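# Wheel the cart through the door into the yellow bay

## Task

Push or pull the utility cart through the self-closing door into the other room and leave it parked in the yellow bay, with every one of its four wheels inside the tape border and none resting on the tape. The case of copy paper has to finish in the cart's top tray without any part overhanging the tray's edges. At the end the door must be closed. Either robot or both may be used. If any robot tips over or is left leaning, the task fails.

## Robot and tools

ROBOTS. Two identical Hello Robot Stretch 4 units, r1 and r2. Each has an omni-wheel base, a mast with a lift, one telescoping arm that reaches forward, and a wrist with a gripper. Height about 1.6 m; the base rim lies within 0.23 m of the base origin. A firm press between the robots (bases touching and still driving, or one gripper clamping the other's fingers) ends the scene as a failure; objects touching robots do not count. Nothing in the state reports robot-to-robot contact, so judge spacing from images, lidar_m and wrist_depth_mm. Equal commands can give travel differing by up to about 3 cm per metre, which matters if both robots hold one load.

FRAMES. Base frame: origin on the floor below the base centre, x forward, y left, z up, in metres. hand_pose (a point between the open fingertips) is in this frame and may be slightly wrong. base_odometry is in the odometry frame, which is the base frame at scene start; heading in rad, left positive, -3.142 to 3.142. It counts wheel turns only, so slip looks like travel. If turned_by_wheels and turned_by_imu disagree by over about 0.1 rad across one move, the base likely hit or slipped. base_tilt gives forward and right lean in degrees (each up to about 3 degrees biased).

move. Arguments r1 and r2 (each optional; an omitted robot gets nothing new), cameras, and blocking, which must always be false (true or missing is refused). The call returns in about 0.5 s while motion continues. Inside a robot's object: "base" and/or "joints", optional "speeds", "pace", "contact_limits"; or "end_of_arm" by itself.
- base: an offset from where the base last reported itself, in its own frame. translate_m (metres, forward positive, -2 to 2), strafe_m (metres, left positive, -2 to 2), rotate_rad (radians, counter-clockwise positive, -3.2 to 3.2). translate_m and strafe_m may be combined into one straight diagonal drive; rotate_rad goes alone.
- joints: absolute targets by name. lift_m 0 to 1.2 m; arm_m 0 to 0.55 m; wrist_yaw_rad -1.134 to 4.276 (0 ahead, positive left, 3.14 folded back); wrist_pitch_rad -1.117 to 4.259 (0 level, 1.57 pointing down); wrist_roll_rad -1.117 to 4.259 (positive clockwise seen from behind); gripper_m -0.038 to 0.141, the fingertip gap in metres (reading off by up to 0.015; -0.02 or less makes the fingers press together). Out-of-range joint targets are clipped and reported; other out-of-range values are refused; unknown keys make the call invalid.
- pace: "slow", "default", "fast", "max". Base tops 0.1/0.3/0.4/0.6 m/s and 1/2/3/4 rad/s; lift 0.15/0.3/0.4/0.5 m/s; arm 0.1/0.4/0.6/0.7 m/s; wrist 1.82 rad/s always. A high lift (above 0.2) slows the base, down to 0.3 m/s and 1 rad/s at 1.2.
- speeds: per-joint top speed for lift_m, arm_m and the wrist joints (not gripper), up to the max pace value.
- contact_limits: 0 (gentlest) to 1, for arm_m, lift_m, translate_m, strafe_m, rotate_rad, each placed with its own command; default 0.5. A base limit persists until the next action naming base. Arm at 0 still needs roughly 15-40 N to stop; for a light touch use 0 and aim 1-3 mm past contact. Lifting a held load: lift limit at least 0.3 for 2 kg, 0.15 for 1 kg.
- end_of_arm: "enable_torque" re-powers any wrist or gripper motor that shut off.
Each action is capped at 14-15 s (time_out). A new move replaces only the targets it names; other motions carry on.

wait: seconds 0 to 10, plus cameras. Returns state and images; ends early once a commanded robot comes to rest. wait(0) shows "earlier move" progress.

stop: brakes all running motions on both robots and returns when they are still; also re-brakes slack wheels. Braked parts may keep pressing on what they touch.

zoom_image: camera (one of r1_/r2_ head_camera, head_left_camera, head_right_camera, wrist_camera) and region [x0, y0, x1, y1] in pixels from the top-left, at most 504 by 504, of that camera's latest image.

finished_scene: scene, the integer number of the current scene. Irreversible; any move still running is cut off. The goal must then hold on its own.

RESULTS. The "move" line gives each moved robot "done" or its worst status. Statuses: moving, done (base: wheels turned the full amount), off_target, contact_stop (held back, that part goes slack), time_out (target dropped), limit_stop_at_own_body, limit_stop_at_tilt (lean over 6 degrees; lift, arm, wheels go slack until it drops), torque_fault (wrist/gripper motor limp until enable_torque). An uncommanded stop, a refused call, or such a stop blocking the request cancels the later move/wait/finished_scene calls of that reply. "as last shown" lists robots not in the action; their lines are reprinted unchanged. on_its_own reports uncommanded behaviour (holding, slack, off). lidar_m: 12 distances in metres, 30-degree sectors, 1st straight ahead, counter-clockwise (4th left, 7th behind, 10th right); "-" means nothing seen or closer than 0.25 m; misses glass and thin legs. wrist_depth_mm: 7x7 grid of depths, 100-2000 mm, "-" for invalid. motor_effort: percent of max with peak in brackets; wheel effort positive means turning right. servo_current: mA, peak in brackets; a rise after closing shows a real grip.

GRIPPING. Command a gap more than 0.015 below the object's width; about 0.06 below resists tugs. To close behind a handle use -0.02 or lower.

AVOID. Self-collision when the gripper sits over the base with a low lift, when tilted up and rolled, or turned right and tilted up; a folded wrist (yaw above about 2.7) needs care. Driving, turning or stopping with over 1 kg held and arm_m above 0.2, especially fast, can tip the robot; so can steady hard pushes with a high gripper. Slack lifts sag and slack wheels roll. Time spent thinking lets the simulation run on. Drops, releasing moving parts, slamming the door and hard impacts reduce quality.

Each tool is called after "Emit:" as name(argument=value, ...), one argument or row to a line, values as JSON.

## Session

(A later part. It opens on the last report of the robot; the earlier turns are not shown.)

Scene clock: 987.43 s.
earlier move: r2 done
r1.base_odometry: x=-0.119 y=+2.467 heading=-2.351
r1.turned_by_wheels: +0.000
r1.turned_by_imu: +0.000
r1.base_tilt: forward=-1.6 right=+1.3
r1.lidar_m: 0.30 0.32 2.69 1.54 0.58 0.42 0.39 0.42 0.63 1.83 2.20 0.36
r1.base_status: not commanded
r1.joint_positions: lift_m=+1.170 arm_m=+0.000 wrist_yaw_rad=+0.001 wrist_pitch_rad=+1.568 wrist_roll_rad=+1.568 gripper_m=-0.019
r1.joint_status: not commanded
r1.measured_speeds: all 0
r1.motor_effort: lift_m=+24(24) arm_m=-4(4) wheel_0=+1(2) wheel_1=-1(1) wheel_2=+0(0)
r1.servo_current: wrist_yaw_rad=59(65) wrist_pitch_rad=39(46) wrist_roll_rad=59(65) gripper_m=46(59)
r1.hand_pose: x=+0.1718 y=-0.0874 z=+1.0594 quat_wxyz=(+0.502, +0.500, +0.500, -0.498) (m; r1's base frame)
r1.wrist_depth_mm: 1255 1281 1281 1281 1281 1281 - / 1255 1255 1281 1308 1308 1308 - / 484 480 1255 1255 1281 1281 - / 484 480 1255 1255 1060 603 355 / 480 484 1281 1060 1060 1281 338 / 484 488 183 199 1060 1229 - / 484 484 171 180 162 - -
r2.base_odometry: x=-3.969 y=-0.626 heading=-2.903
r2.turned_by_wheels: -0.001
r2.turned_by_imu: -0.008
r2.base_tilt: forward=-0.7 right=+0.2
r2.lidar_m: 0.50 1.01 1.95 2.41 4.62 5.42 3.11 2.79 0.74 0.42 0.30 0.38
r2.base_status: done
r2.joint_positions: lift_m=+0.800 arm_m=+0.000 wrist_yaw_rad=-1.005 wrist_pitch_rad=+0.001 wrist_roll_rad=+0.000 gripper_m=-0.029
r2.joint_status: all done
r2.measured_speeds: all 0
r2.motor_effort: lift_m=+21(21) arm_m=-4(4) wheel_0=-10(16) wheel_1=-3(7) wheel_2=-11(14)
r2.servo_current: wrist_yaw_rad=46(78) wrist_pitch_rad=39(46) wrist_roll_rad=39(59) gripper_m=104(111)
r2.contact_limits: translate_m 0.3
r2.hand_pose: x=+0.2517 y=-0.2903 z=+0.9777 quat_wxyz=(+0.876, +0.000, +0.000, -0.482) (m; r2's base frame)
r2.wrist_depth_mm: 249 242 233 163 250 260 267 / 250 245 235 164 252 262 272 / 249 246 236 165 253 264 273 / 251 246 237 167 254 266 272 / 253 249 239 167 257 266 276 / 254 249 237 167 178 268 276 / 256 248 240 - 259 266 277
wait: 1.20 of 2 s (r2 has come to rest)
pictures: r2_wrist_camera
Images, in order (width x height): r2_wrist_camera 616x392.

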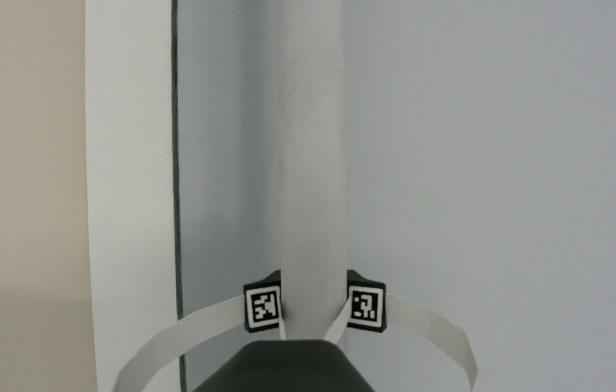

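Emit:
move(
  r2={"base": {"translate_m": 0.03, "strafe_m": -0.025}, "pace": "slow", "contact_limits": {"translate_m": 0.3}},
  blocking=false,
  cameras=[],
)

Emit:
wait(
  seconds=1.5,
  cameras=["r2_wrist_camera"],
)

Scene clock: 991.70 s.
move: r2 moving
r1: as last shown
r1.lidar_m: 0.31 0.33 2.68 1.54 0.59 0.42 0.40 0.43 0.60 1.84 2.21 0.35
r1.servo_current: wrist_yaw_rad=52(52) wrist_pitch_rad=46(46) wrist_roll_rad=59(65) gripper_m=52(59)
r1.wrist_depth_mm: 1281 1255 1255 1281 1281 1281 - / 1281 1281 1281 1255 1281 1281 - / 480 480 1229 1281 1281 1281 - / 480 484 1281 1281 1060 603 353 / 484 484 1281 1060 1060 1255 338 / 480 484 183 200 1060 1281 - / 484 484 171 180 162 - -
r2.base_odometry: x=-3.981 y=-0.620 heading=-2.904
r2.turned_by_wheels: -0.002
r2.turned_by_imu: -0.001
r2.base_tilt: forward=-0.7 right=+0.1
r2.lidar_m: 0.50 1.02 1.96 2.39 4.58 5.42 3.14 2.78 0.73 0.45 0.31 0.39
r2.base_status: translate_m moving; strafe_m moving
r2.joint_positions: lift_m=+0.800 arm_m=+0.000 wrist_yaw_rad=-1.005 wrist_pitch_rad=+0.001 wrist_roll_rad=+0.000 gripper_m=-0.029
r2.joint_status: not commanded
r2.measured_speeds: translate_m=+0.039 strafe_m=-0.033 rotate_rad=+0.003 lift_m=+0.000 arm_m=+0.000 wrist_yaw_rad=+0.000 wrist_pitch_rad=+0.000 wrist_roll_rad=+0.000
r2.motor_effort: lift_m=+20(21) arm_m=-4(4) wheel_0=+1(11) wheel_1=-6(6) wheel_2=-13(14)
r2.servo_current: wrist_yaw_rad=46(65) wrist_pitch_rad=39(46) wrist_roll_rad=52(59) gripper_m=104(111)
r2.contact_limits: translate_m 0.3
r2.hand_pose: x=+0.2517 y=-0.2903 z=+0.9777 quat_wxyz=(+0.876, +0.000, +0.000, -0.482) (m; r2's base frame)
r2.wrist_depth_mm: 237 234 235 163 250 259 267 / 238 236 235 164 252 260 268 / 241 235 236 164 254 262 270 / 241 236 238 165 253 264 271 / 244 237 239 167 255 265 273 / 246 239 236 167 179 266 274 / 246 236 239 - 259 265 276
pictures: none
No camera images: "cameras" was empty.

Scene clock: 992.70 s.
earlier move: r2 done
r1.base_odometry: x=-0.119 y=+2.467 heading=-2.351
r1.turned_by_wheels: +0.000
r1.turned_by_imu: +0.000
r1.base_tilt: forward=-1.6 right=+1.3
r1.lidar_m: 0.31 0.31 2.69 1.53 0.57 0.43 0.37 0.43 0.63 1.84 2.19 0.37
r1.base_status: not commanded
r1.joint_positions: lift_m=+1.170 arm_m=+0.000 wrist_yaw_rad=+0.001 wrist_pitch_rad=+1.568 wrist_roll_rad=+1.568 gripper_m=-0.019
r1.joint_status: not commanded
r1.measured_speeds: all 0
r1.motor_effort: lift_m=+24(24) arm_m=-4(4) wheel_0=+1(2) wheel_1=-1(1) wheel_2=+0(0)
r1.servo_current: wrist_yaw_rad=39(65) wrist_pitch_rad=39(52) wrist_roll_rad=52(65) gripper_m=52(59)
r1.hand_pose: x=+0.1718 y=-0.0874 z=+1.0594 quat_wxyz=(+0.502, +0.500, +0.500, -0.498) (m; r1's base frame)
r1.wrist_depth_mm: 1229 1281 1281 1308 1255 1281 - / 1281 1308 1255 1255 1255 1281 - / 480 477 1229 1281 1281 1281 - / 484 480 1255 1281 1078 603 353 / 484 488 1281 1060 1060 1281 334 / 484 484 183 199 1042 1308 - / 484 480 171 180 162 - -
r2.base_odometry: x=-4.003 y=-0.608 heading=-2.904
r2.turned_by_wheels: +0.000
r2.turned_by_imu: +0.000
r2.base_tilt: forward=-0.7 right=+0.1
r2.lidar_m: 0.47 0.94 1.94 2.37 4.60 5.45 3.18 2.81 0.70 0.42 0.29 0.35
r2.base_status: done
r2.joint_positions: lift_m=+0.800 arm_m=+0.000 wrist_yaw_rad=-1.010 wrist_pitch_rad=+0.001 wrist_roll_rad=+0.000 gripper_m=-0.029
r2.joint_status: not commanded
r2.measured_speeds: all 0
r2.motor_effort: lift_m=+20(21) arm_m=-3(4) wheel_0=+3(11) wheel_1=-5(7) wheel_2=-15(15)
r2.servo_current: wrist_yaw_rad=65(72) wrist_pitch_rad=39(46) wrist_roll_rad=39(59) gripper_m=98(111)
r2.contact_limits: translate_m 0.3
r2.hand_pose: x=+0.2502 y=-0.2907 z=+0.9777 quat_wxyz=(+0.875, +0.000, +0.000, -0.484) (m; r2's base frame)
r2.wrist_depth_mm: 213 210 229 158 246 253 259 / 214 211 229 160 246 253 259 / 216 211 230 161 247 255 262 / 216 213 233 162 248 257 264 / 218 214 236 163 250 258 266 / 220 215 184 162 180 260 268 / 221 213 235 - 254 258 268
wait: 1.00 of 1.5 s (r2 has come to rest)
pictures: r2_wrist_camera
Images, in order (width x height): r2_wrist_camera 616x392.

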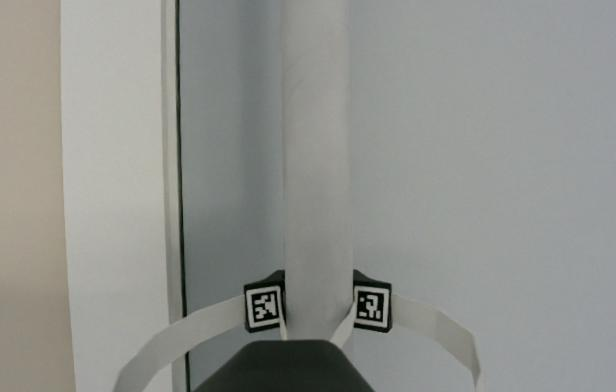

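Emit:
move(
  r2={"joints": {"gripper_m": 0.12}},
  blocking=false,
  cameras=[],
)

Emit:
wait(
  seconds=2,
  cameras=["r2_wrist_camera", "r2_head_camera"],
)

Scene clock: 997.33 s.
move: r2 moving
r1: as last shown
r1.lidar_m: 0.31 0.31 2.68 1.54 0.59 0.42 0.41 0.43 0.63 1.82 2.20 0.34
r1.servo_current: wrist_yaw_rad=46(65) wrist_pitch_rad=33(46) wrist_roll_rad=46(59) gripper_m=59(59)
r1.wrist_depth_mm: 1281 1229 1281 1281 1281 1308 - / 1255 1255 1281 1255 1281 1308 - / 484 477 1308 1281 1281 1281 - / 488 484 1281 1255 1078 603 353 / 484 484 1255 1042 1060 1281 336 / 484 484 182 199 1060 1281 - / 480 484 171 180 162 - -
r2.base_odometry: x=-4.003 y=-0.608 heading=-2.904
r2.turned_by_wheels: +0.000
r2.turned_by_imu: +0.000
r2.base_tilt: forward=-0.7 right=+0.1
r2.lidar_m: 0.47 0.93 1.96 2.41 4.61 5.45 3.16 2.79 0.69 0.44 0.29 0.38
r2.base_status: not commanded
r2.joint_positions: lift_m=+0.800 arm_m=+0.000 wrist_yaw_rad=-1.011 wrist_pitch_rad=+0.001 wrist_roll_rad=+0.000 gripper_m=-0.003
r2.joint_status: gripper_m moving
r2.measured_speeds: all 0
r2.motor_effort: lift_m=+21(21) arm_m=-3(4) wheel_0=+2(3) wheel_1=-5(6) wheel_2=-15(15)
r2.servo_current: wrist_yaw_rad=59(72) wrist_pitch_rad=39(46) wrist_roll_rad=59(59) gripper_m=104(104)
r2.contact_limits: translate_m 0.3
r2.hand_pose: x=+0.2500 y=-0.2908 z=+0.9777 quat_wxyz=(+0.875, +0.000, +0.000, -0.484) (m; r2's base frame)
r2.wrist_depth_mm: 213 210 229 159 245 253 260 / 214 211 230 159 247 254 262 / 216 212 232 161 248 255 263 / 216 213 233 162 250 257 264 / 217 214 236 162 252 258 266 / 220 215 186 164 182 260 268 / 221 214 236 - 254 262 271
pictures: none
No camera images: "cameras" was empty.

Scene clock: 999.07 s.
earlier move: r2 done
r1.base_odometry: x=-0.119 y=+2.467 heading=-2.351
r1.turned_by_wheels: +0.000
r1.turned_by_imu: +0.000
r1.base_tilt: forward=-1.6 right=+1.3
r1.lidar_m: 0.30 0.32 2.69 1.52 0.58 0.43 0.41 0.43 0.63 1.83 2.20 0.33
r1.base_status: not commanded
r1.joint_positions: lift_m=+1.170 arm_m=+0.000 wrist_yaw_rad=+0.001 wrist_pitch_rad=+1.568 wrist_roll_rad=+1.568 gripper_m=-0.019
r1.joint_status: not commanded
r1.measured_speeds: all 0
r1.motor_effort: lift_m=+24(24) arm_m=-4(4) wheel_0=+1(2) wheel_1=-1(1) wheel_2=+0(0)
r1.servo_current: wrist_yaw_rad=52(72) wrist_pitch_rad=39(46) wrist_roll_rad=39(65) gripper_m=52(59)
r1.hand_pose: x=+0.1718 y=-0.0874 z=+1.0594 quat_wxyz=(+0.502, +0.500, +0.500, -0.498) (m; r1's base frame)
r1.wrist_depth_mm: 1255 1281 1255 1281 1281 1308 - / 1336 1255 1281 1308 1308 1281 - / 484 477 1281 1281 1255 1255 - / 480 484 1255 1281 1078 597 355 / 488 484 1281 1078 1060 1308 336 / 488 484 183 199 1078 1281 - / 480 480 171 179 162 - -
r2.base_odometry: x=-4.003 y=-0.608 heading=-2.904
r2.turned_by_wheels: +0.000
r2.turned_by_imu: +0.000
r2.base_tilt: forward=-0.7 right=+0.1
r2.lidar_m: 0.46 0.97 1.94 2.42 4.56 5.48 3.14 2.82 0.71 0.44 0.30 0.38
r2.base_status: not commanded
r2.joint_positions: lift_m=+0.800 arm_m=+0.000 wrist_yaw_rad=-1.011 wrist_pitch_rad=+0.001 wrist_roll_rad=+0.000 gripper_m=+0.120
r2.joint_status: all done
r2.measured_speeds: all 0
r2.motor_effort: lift_m=+20(21) arm_m=+1(4) wheel_0=+3(3) wheel_1=-5(6) wheel_2=-14(15)
r2.servo_current: wrist_yaw_rad=52(85) wrist_pitch_rad=46(46) wrist_roll_rad=46(59) gripper_m=52(124)
r2.contact_limits: translate_m 0.3
r2.hand_pose: x=+0.2500 y=-0.2908 z=+0.9777 quat_wxyz=(+0.875, +0.000, +0.000, -0.484) (m; r2's base frame)
r2.wrist_depth_mm: 214 210 231 160 244 251 258 / 214 211 231 161 245 252 259 / 216 212 233 162 247 253 262 / 218 213 233 163 248 257 264 / 220 216 235 163 250 257 264 / 221 216 195 163 187 258 267 / 221 214 236 - 254 263 267
wait: 1.73 of 2 s (r2 has come to rest)
pictures: r2_head_camera, r2_wrist_camera
Images, in order (width x height): r2_head_camera 420x560, r2_wrist_camera 616x392.

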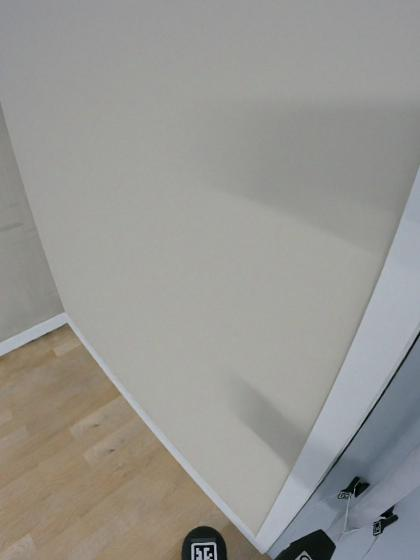

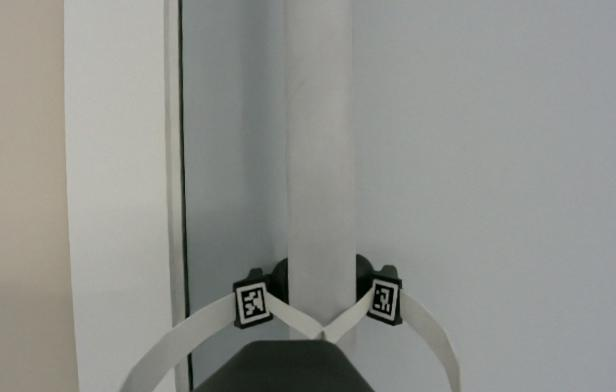

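Emit:
move(
  r2={"base": {"translate_m": -0.075, "strafe_m": 0.12}, "pace": "slow"},
  blocking=false,
  cameras=[],
)

Emit:
wait(
  seconds=2.5,
  cameras=["r2_wrist_camera", "r2_head_camera"],
)

Scene clock: 1002.93 s.
move: r2 moving
r1: as last shown
r1.base_tilt: forward=-1.6 right=+1.2
r1.lidar_m: 0.32 0.32 2.68 1.54 0.57 0.43 0.40 0.43 0.61 1.83 2.19 0.34
r1.motor_effort: lift_m=+24(24) arm_m=-4(4) wheel_0=+1(1) wheel_1=-1(1) wheel_2=+0(0)
r1.servo_current: wrist_yaw_rad=33(52) wrist_pitch_rad=46(46) wrist_roll_rad=26(65) gripper_m=52(59)
r1.wrist_depth_mm: 1281 1281 1281 1255 1255 1255 - / 1308 1281 1281 1281 1281 1281 - / 480 477 1281 1255 1281 1281 - / 488 488 1255 1308 1060 603 355 / 484 488 1281 1060 1042 1281 338 / 484 484 183 199 1078 1255 - / 480 488 171 180 162 - -
r2.base_odometry: x=-3.995 y=-0.617 heading=-2.903
r2.turned_by_wheels: +0.000
r2.turned_by_imu: +0.001
r2.base_tilt: forward=-0.7 right=+0.0
r2.lidar_m: 0.47 0.96 1.95 2.38 4.57 5.44 3.16 2.80 0.74 0.45 0.30 0.38
r2.base_status: translate_m moving; strafe_m moving
r2.joint_positions: lift_m=+0.800 arm_m=+0.000 wrist_yaw_rad=-1.011 wrist_pitch_rad=+0.001 wrist_roll_rad=+0.000 gripper_m=+0.120
r2.joint_status: not commanded
r2.measured_speeds: translate_m=-0.025 strafe_m=+0.041 rotate_rad=+0.001 lift_m=+0.000 arm_m=+0.000 wrist_yaw_rad=+0.000 wrist_pitch_rad=+0.000 wrist_roll_rad=+0.000
r2.motor_effort: lift_m=+20(21) arm_m=+4(4) wheel_0=-7(8) wheel_1=+5(5) wheel_2=+5(12)
r2.servo_current: wrist_yaw_rad=78(78) wrist_pitch_rad=39(52) wrist_roll_rad=39(59) gripper_m=52(59)
r2.hand_pose: x=+0.2500 y=-0.2908 z=+0.9777 quat_wxyz=(+0.875, +0.000, +0.000, -0.484) (m; r2's base frame)
r2.wrist_depth_mm: 224 220 238 168 253 260 267 / 225 220 240 243 254 262 267 / 226 221 241 174 255 264 268 / 229 223 243 171 256 263 271 / 229 224 244 171 256 265 272 / 230 225 195 172 191 268 274 / 231 224 245 - 262 272 277
pictures: none
No camera images: "cameras" was empty.

Scene clock: 1005.13 s.
earlier move: r2 done
r1.base_odometry: x=-0.119 y=+2.467 heading=-2.351
r1.turned_by_wheels: +0.000
r1.turned_by_imu: +0.000
r1.base_tilt: forward=-1.6 right=+1.3
r1.lidar_m: 0.31 0.31 2.72 1.53 0.57 0.41 0.40 0.44 0.63 1.83 2.16 0.35
r1.base_status: not commanded
r1.joint_positions: lift_m=+1.170 arm_m=+0.000 wrist_yaw_rad=+0.001 wrist_pitch_rad=+1.568 wrist_roll_rad=+1.568 gripper_m=-0.019
r1.joint_status: not commanded
r1.measured_speeds: all 0
r1.motor_effort: lift_m=+24(24) arm_m=-4(4) wheel_0=+1(2) wheel_1=-1(1) wheel_2=+0(0)
r1.servo_current: wrist_yaw_rad=39(72) wrist_pitch_rad=39(46) wrist_roll_rad=46(72) gripper_m=59(59)
r1.hand_pose: x=+0.1718 y=-0.0874 z=+1.0594 quat_wxyz=(+0.502, +0.500, +0.500, -0.498) (m; r1's base frame)
r1.wrist_depth_mm: 1281 1255 1281 1281 1281 1255 - / 1281 1281 1281 1281 1281 1255 - / 480 480 1255 1281 1281 1308 - / 484 488 1281 1281 1098 609 355 / 484 484 1255 1060 1060 1281 334 / 480 488 183 199 1078 1281 - / 484 484 171 180 162 - -
r2.base_odometry: x=-3.902 y=-0.707 heading=-2.903
r2.turned_by_wheels: +0.000
r2.turned_by_imu: +0.000
r2.base_tilt: forward=-0.7 right=+0.0
r2.lidar_m: 0.65 1.29 1.93 2.37 4.54 5.31 3.16 2.81 0.92 0.60 0.43 0.51
r2.base_status: done
r2.joint_positions: lift_m=+0.800 arm_m=+0.000 wrist_yaw_rad=-1.003 wrist_pitch_rad=+0.001 wrist_roll_rad=+0.000 gripper_m=+0.120
r2.joint_status: not commanded
r2.measured_speeds: all 0
r2.motor_effort: lift_m=+20(21) arm_m=+4(4) wheel_0=-3(11) wheel_1=+4(7) wheel_2=+5(12)
r2.servo_current: wrist_yaw_rad=59(78) wrist_pitch_rad=39(52) wrist_roll_rad=46(65) gripper_m=52(59)
r2.hand_pose: x=+0.2523 y=-0.2901 z=+0.9777 quat_wxyz=(+0.877, +0.000, +0.000, -0.481) (m; r2's base frame)
r2.wrist_depth_mm: 345 351 349 368 377 392 399 / 343 353 349 370 379 389 397 / 347 355 351 370 382 394 399 / 351 357 353 373 384 394 402 / 351 362 355 373 387 397 404 / 353 362 357 304 384 402 407 / 355 364 359 - 394 399 -
wait: 2.20 of 2.5 s (r2 has come to rest)
pictures: r2_head_camera, r2_wrist_camera
Images, in order (width x height): r2_head_camera 420x560, r2_wrist_camera 616x392.

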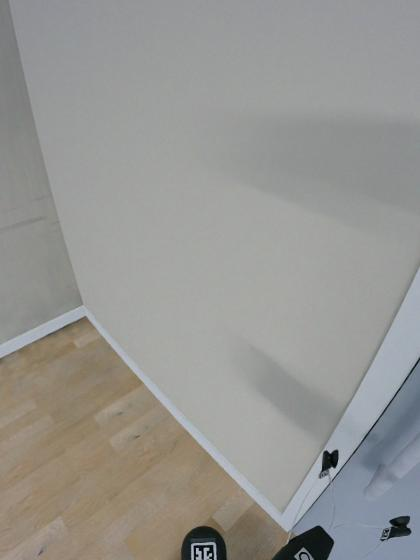

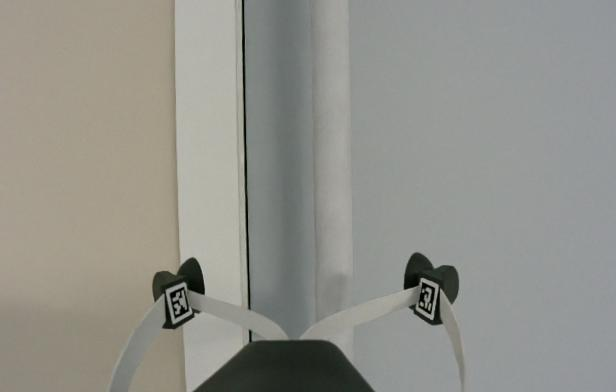

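Emit:
wait(
  seconds=0,
  cameras=["r1_head_camera", "r1_head_left_camera"],
)

Emit:
zoom_image(
  camera="r1_head_camera",
  region=[80, 0, 300, 290],
)

Emit:
zoom_image(
  camera="r1_head_left_camera",
  region=[150, 290, 320, 490],
)

Scene clock: 1010.27 s.
r1.base_odometry: x=-0.119 y=+2.467 heading=-2.351
r1.turned_by_wheels: +0.000
r1.turned_by_imu: +0.000
r1.base_tilt: forward=-1.6 right=+1.3
r1.lidar_m: 0.31 0.33 2.68 1.53 0.59 0.43 0.38 0.42 0.63 1.82 2.19 0.35
r1.base_status: not commanded
r1.joint_positions: lift_m=+1.170 arm_m=+0.000 wrist_yaw_rad=+0.001 wrist_pitch_rad=+1.568 wrist_roll_rad=+1.568 gripper_m=-0.019
r1.joint_status: not commanded
r1.measured_speeds: all 0
r1.motor_effort: lift_m=+24(24) arm_m=-4(4) wheel_0=+1(2) wheel_1=-1(1) wheel_2=+0(0)
r1.servo_current: wrist_yaw_rad=65(72) wrist_pitch_rad=46(46) wrist_roll_rad=52(72) gripper_m=52(59)
r1.hand_pose: x=+0.1718 y=-0.0874 z=+1.0594 quat_wxyz=(+0.502, +0.500, +0.500, -0.498) (m; r1's base frame)
r1.wrist_depth_mm: 1255 1255 1255 1255 1281 1255 - / 1255 1229 1281 1308 1281 1281 - / 480 480 1281 1281 1281 1281 - / 480 484 1281 1255 1078 603 353 / 480 484 1255 1060 1060 1255 334 / 488 488 182 198 1060 1281 - / 484 484 171 180 162 - -
r2.base_odometry: x=-3.902 y=-0.707 heading=-2.903
r2.turned_by_wheels: +0.000
r2.turned_by_imu: +0.000
r2.base_tilt: forward=-0.7 right=+0.1
r2.lidar_m: 0.63 1.28 1.94 2.37 4.55 5.32 3.17 2.81 0.95 0.56 0.44 0.51
r2.base_status: done
r2.joint_positions: lift_m=+0.800 arm_m=+0.000 wrist_yaw_rad=-1.003 wrist_pitch_rad=+0.001 wrist_roll_rad=+0.000 gripper_m=+0.120
r2.joint_status: not commanded
r2.measured_speeds: all 0
r2.motor_effort: lift_m=+20(21) arm_m=+3(4) wheel_0=-4(11) wheel_1=+4(7) wheel_2=+6(12)
r2.servo_current: wrist_yaw_rad=46(78) wrist_pitch_rad=39(52) wrist_roll_rad=52(65) gripper_m=59(59)
r2.hand_pose: x=+0.2523 y=-0.2901 z=+0.9777 quat_wxyz=(+0.877, +0.000, +0.000, -0.481) (m; r2's base frame)
r2.wrist_depth_mm: 345 353 347 366 377 389 392 / 347 353 351 368 379 392 397 / 349 355 353 370 384 389 399 / 351 357 355 373 384 392 399 / 353 359 355 373 387 397 404 / 353 362 355 306 384 399 402 / 357 364 359 - 394 399 -
pictures: r1_head_camera, r1_head_left_camera
Images, in order (width x height): r1_head_camera 420x560, r1_head_left_camera 420x672.

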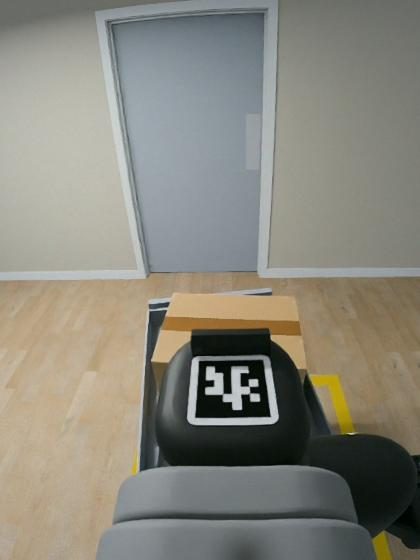

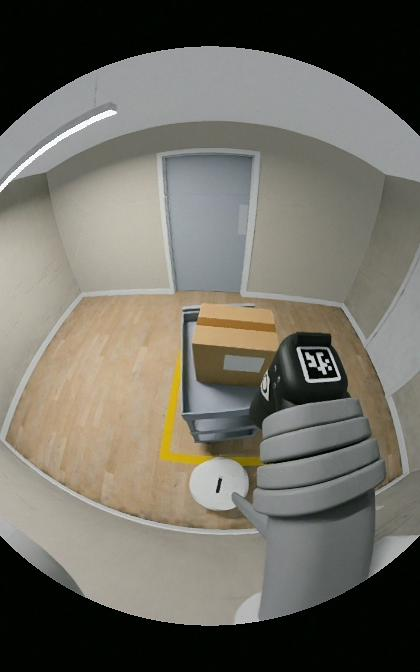

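Scaled by 1.738 from the camera's 420x560 image, which has a finer 600x800 frame.

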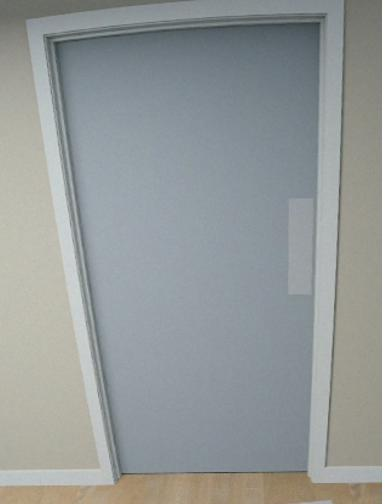

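Scaled by 2.520 from the camera's 420x672 image, which has a finer 600x960 frame.

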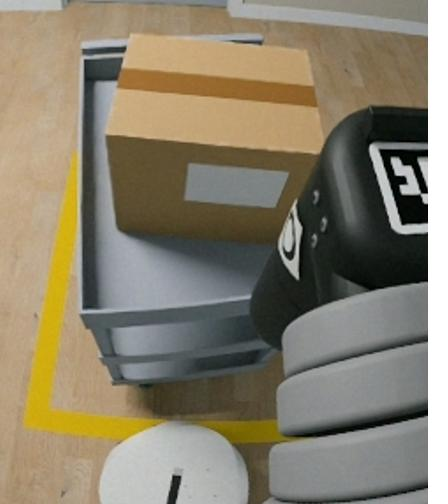

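Emit:
finished_scene(
  scene=2,
)

The scene is finished: the task was done.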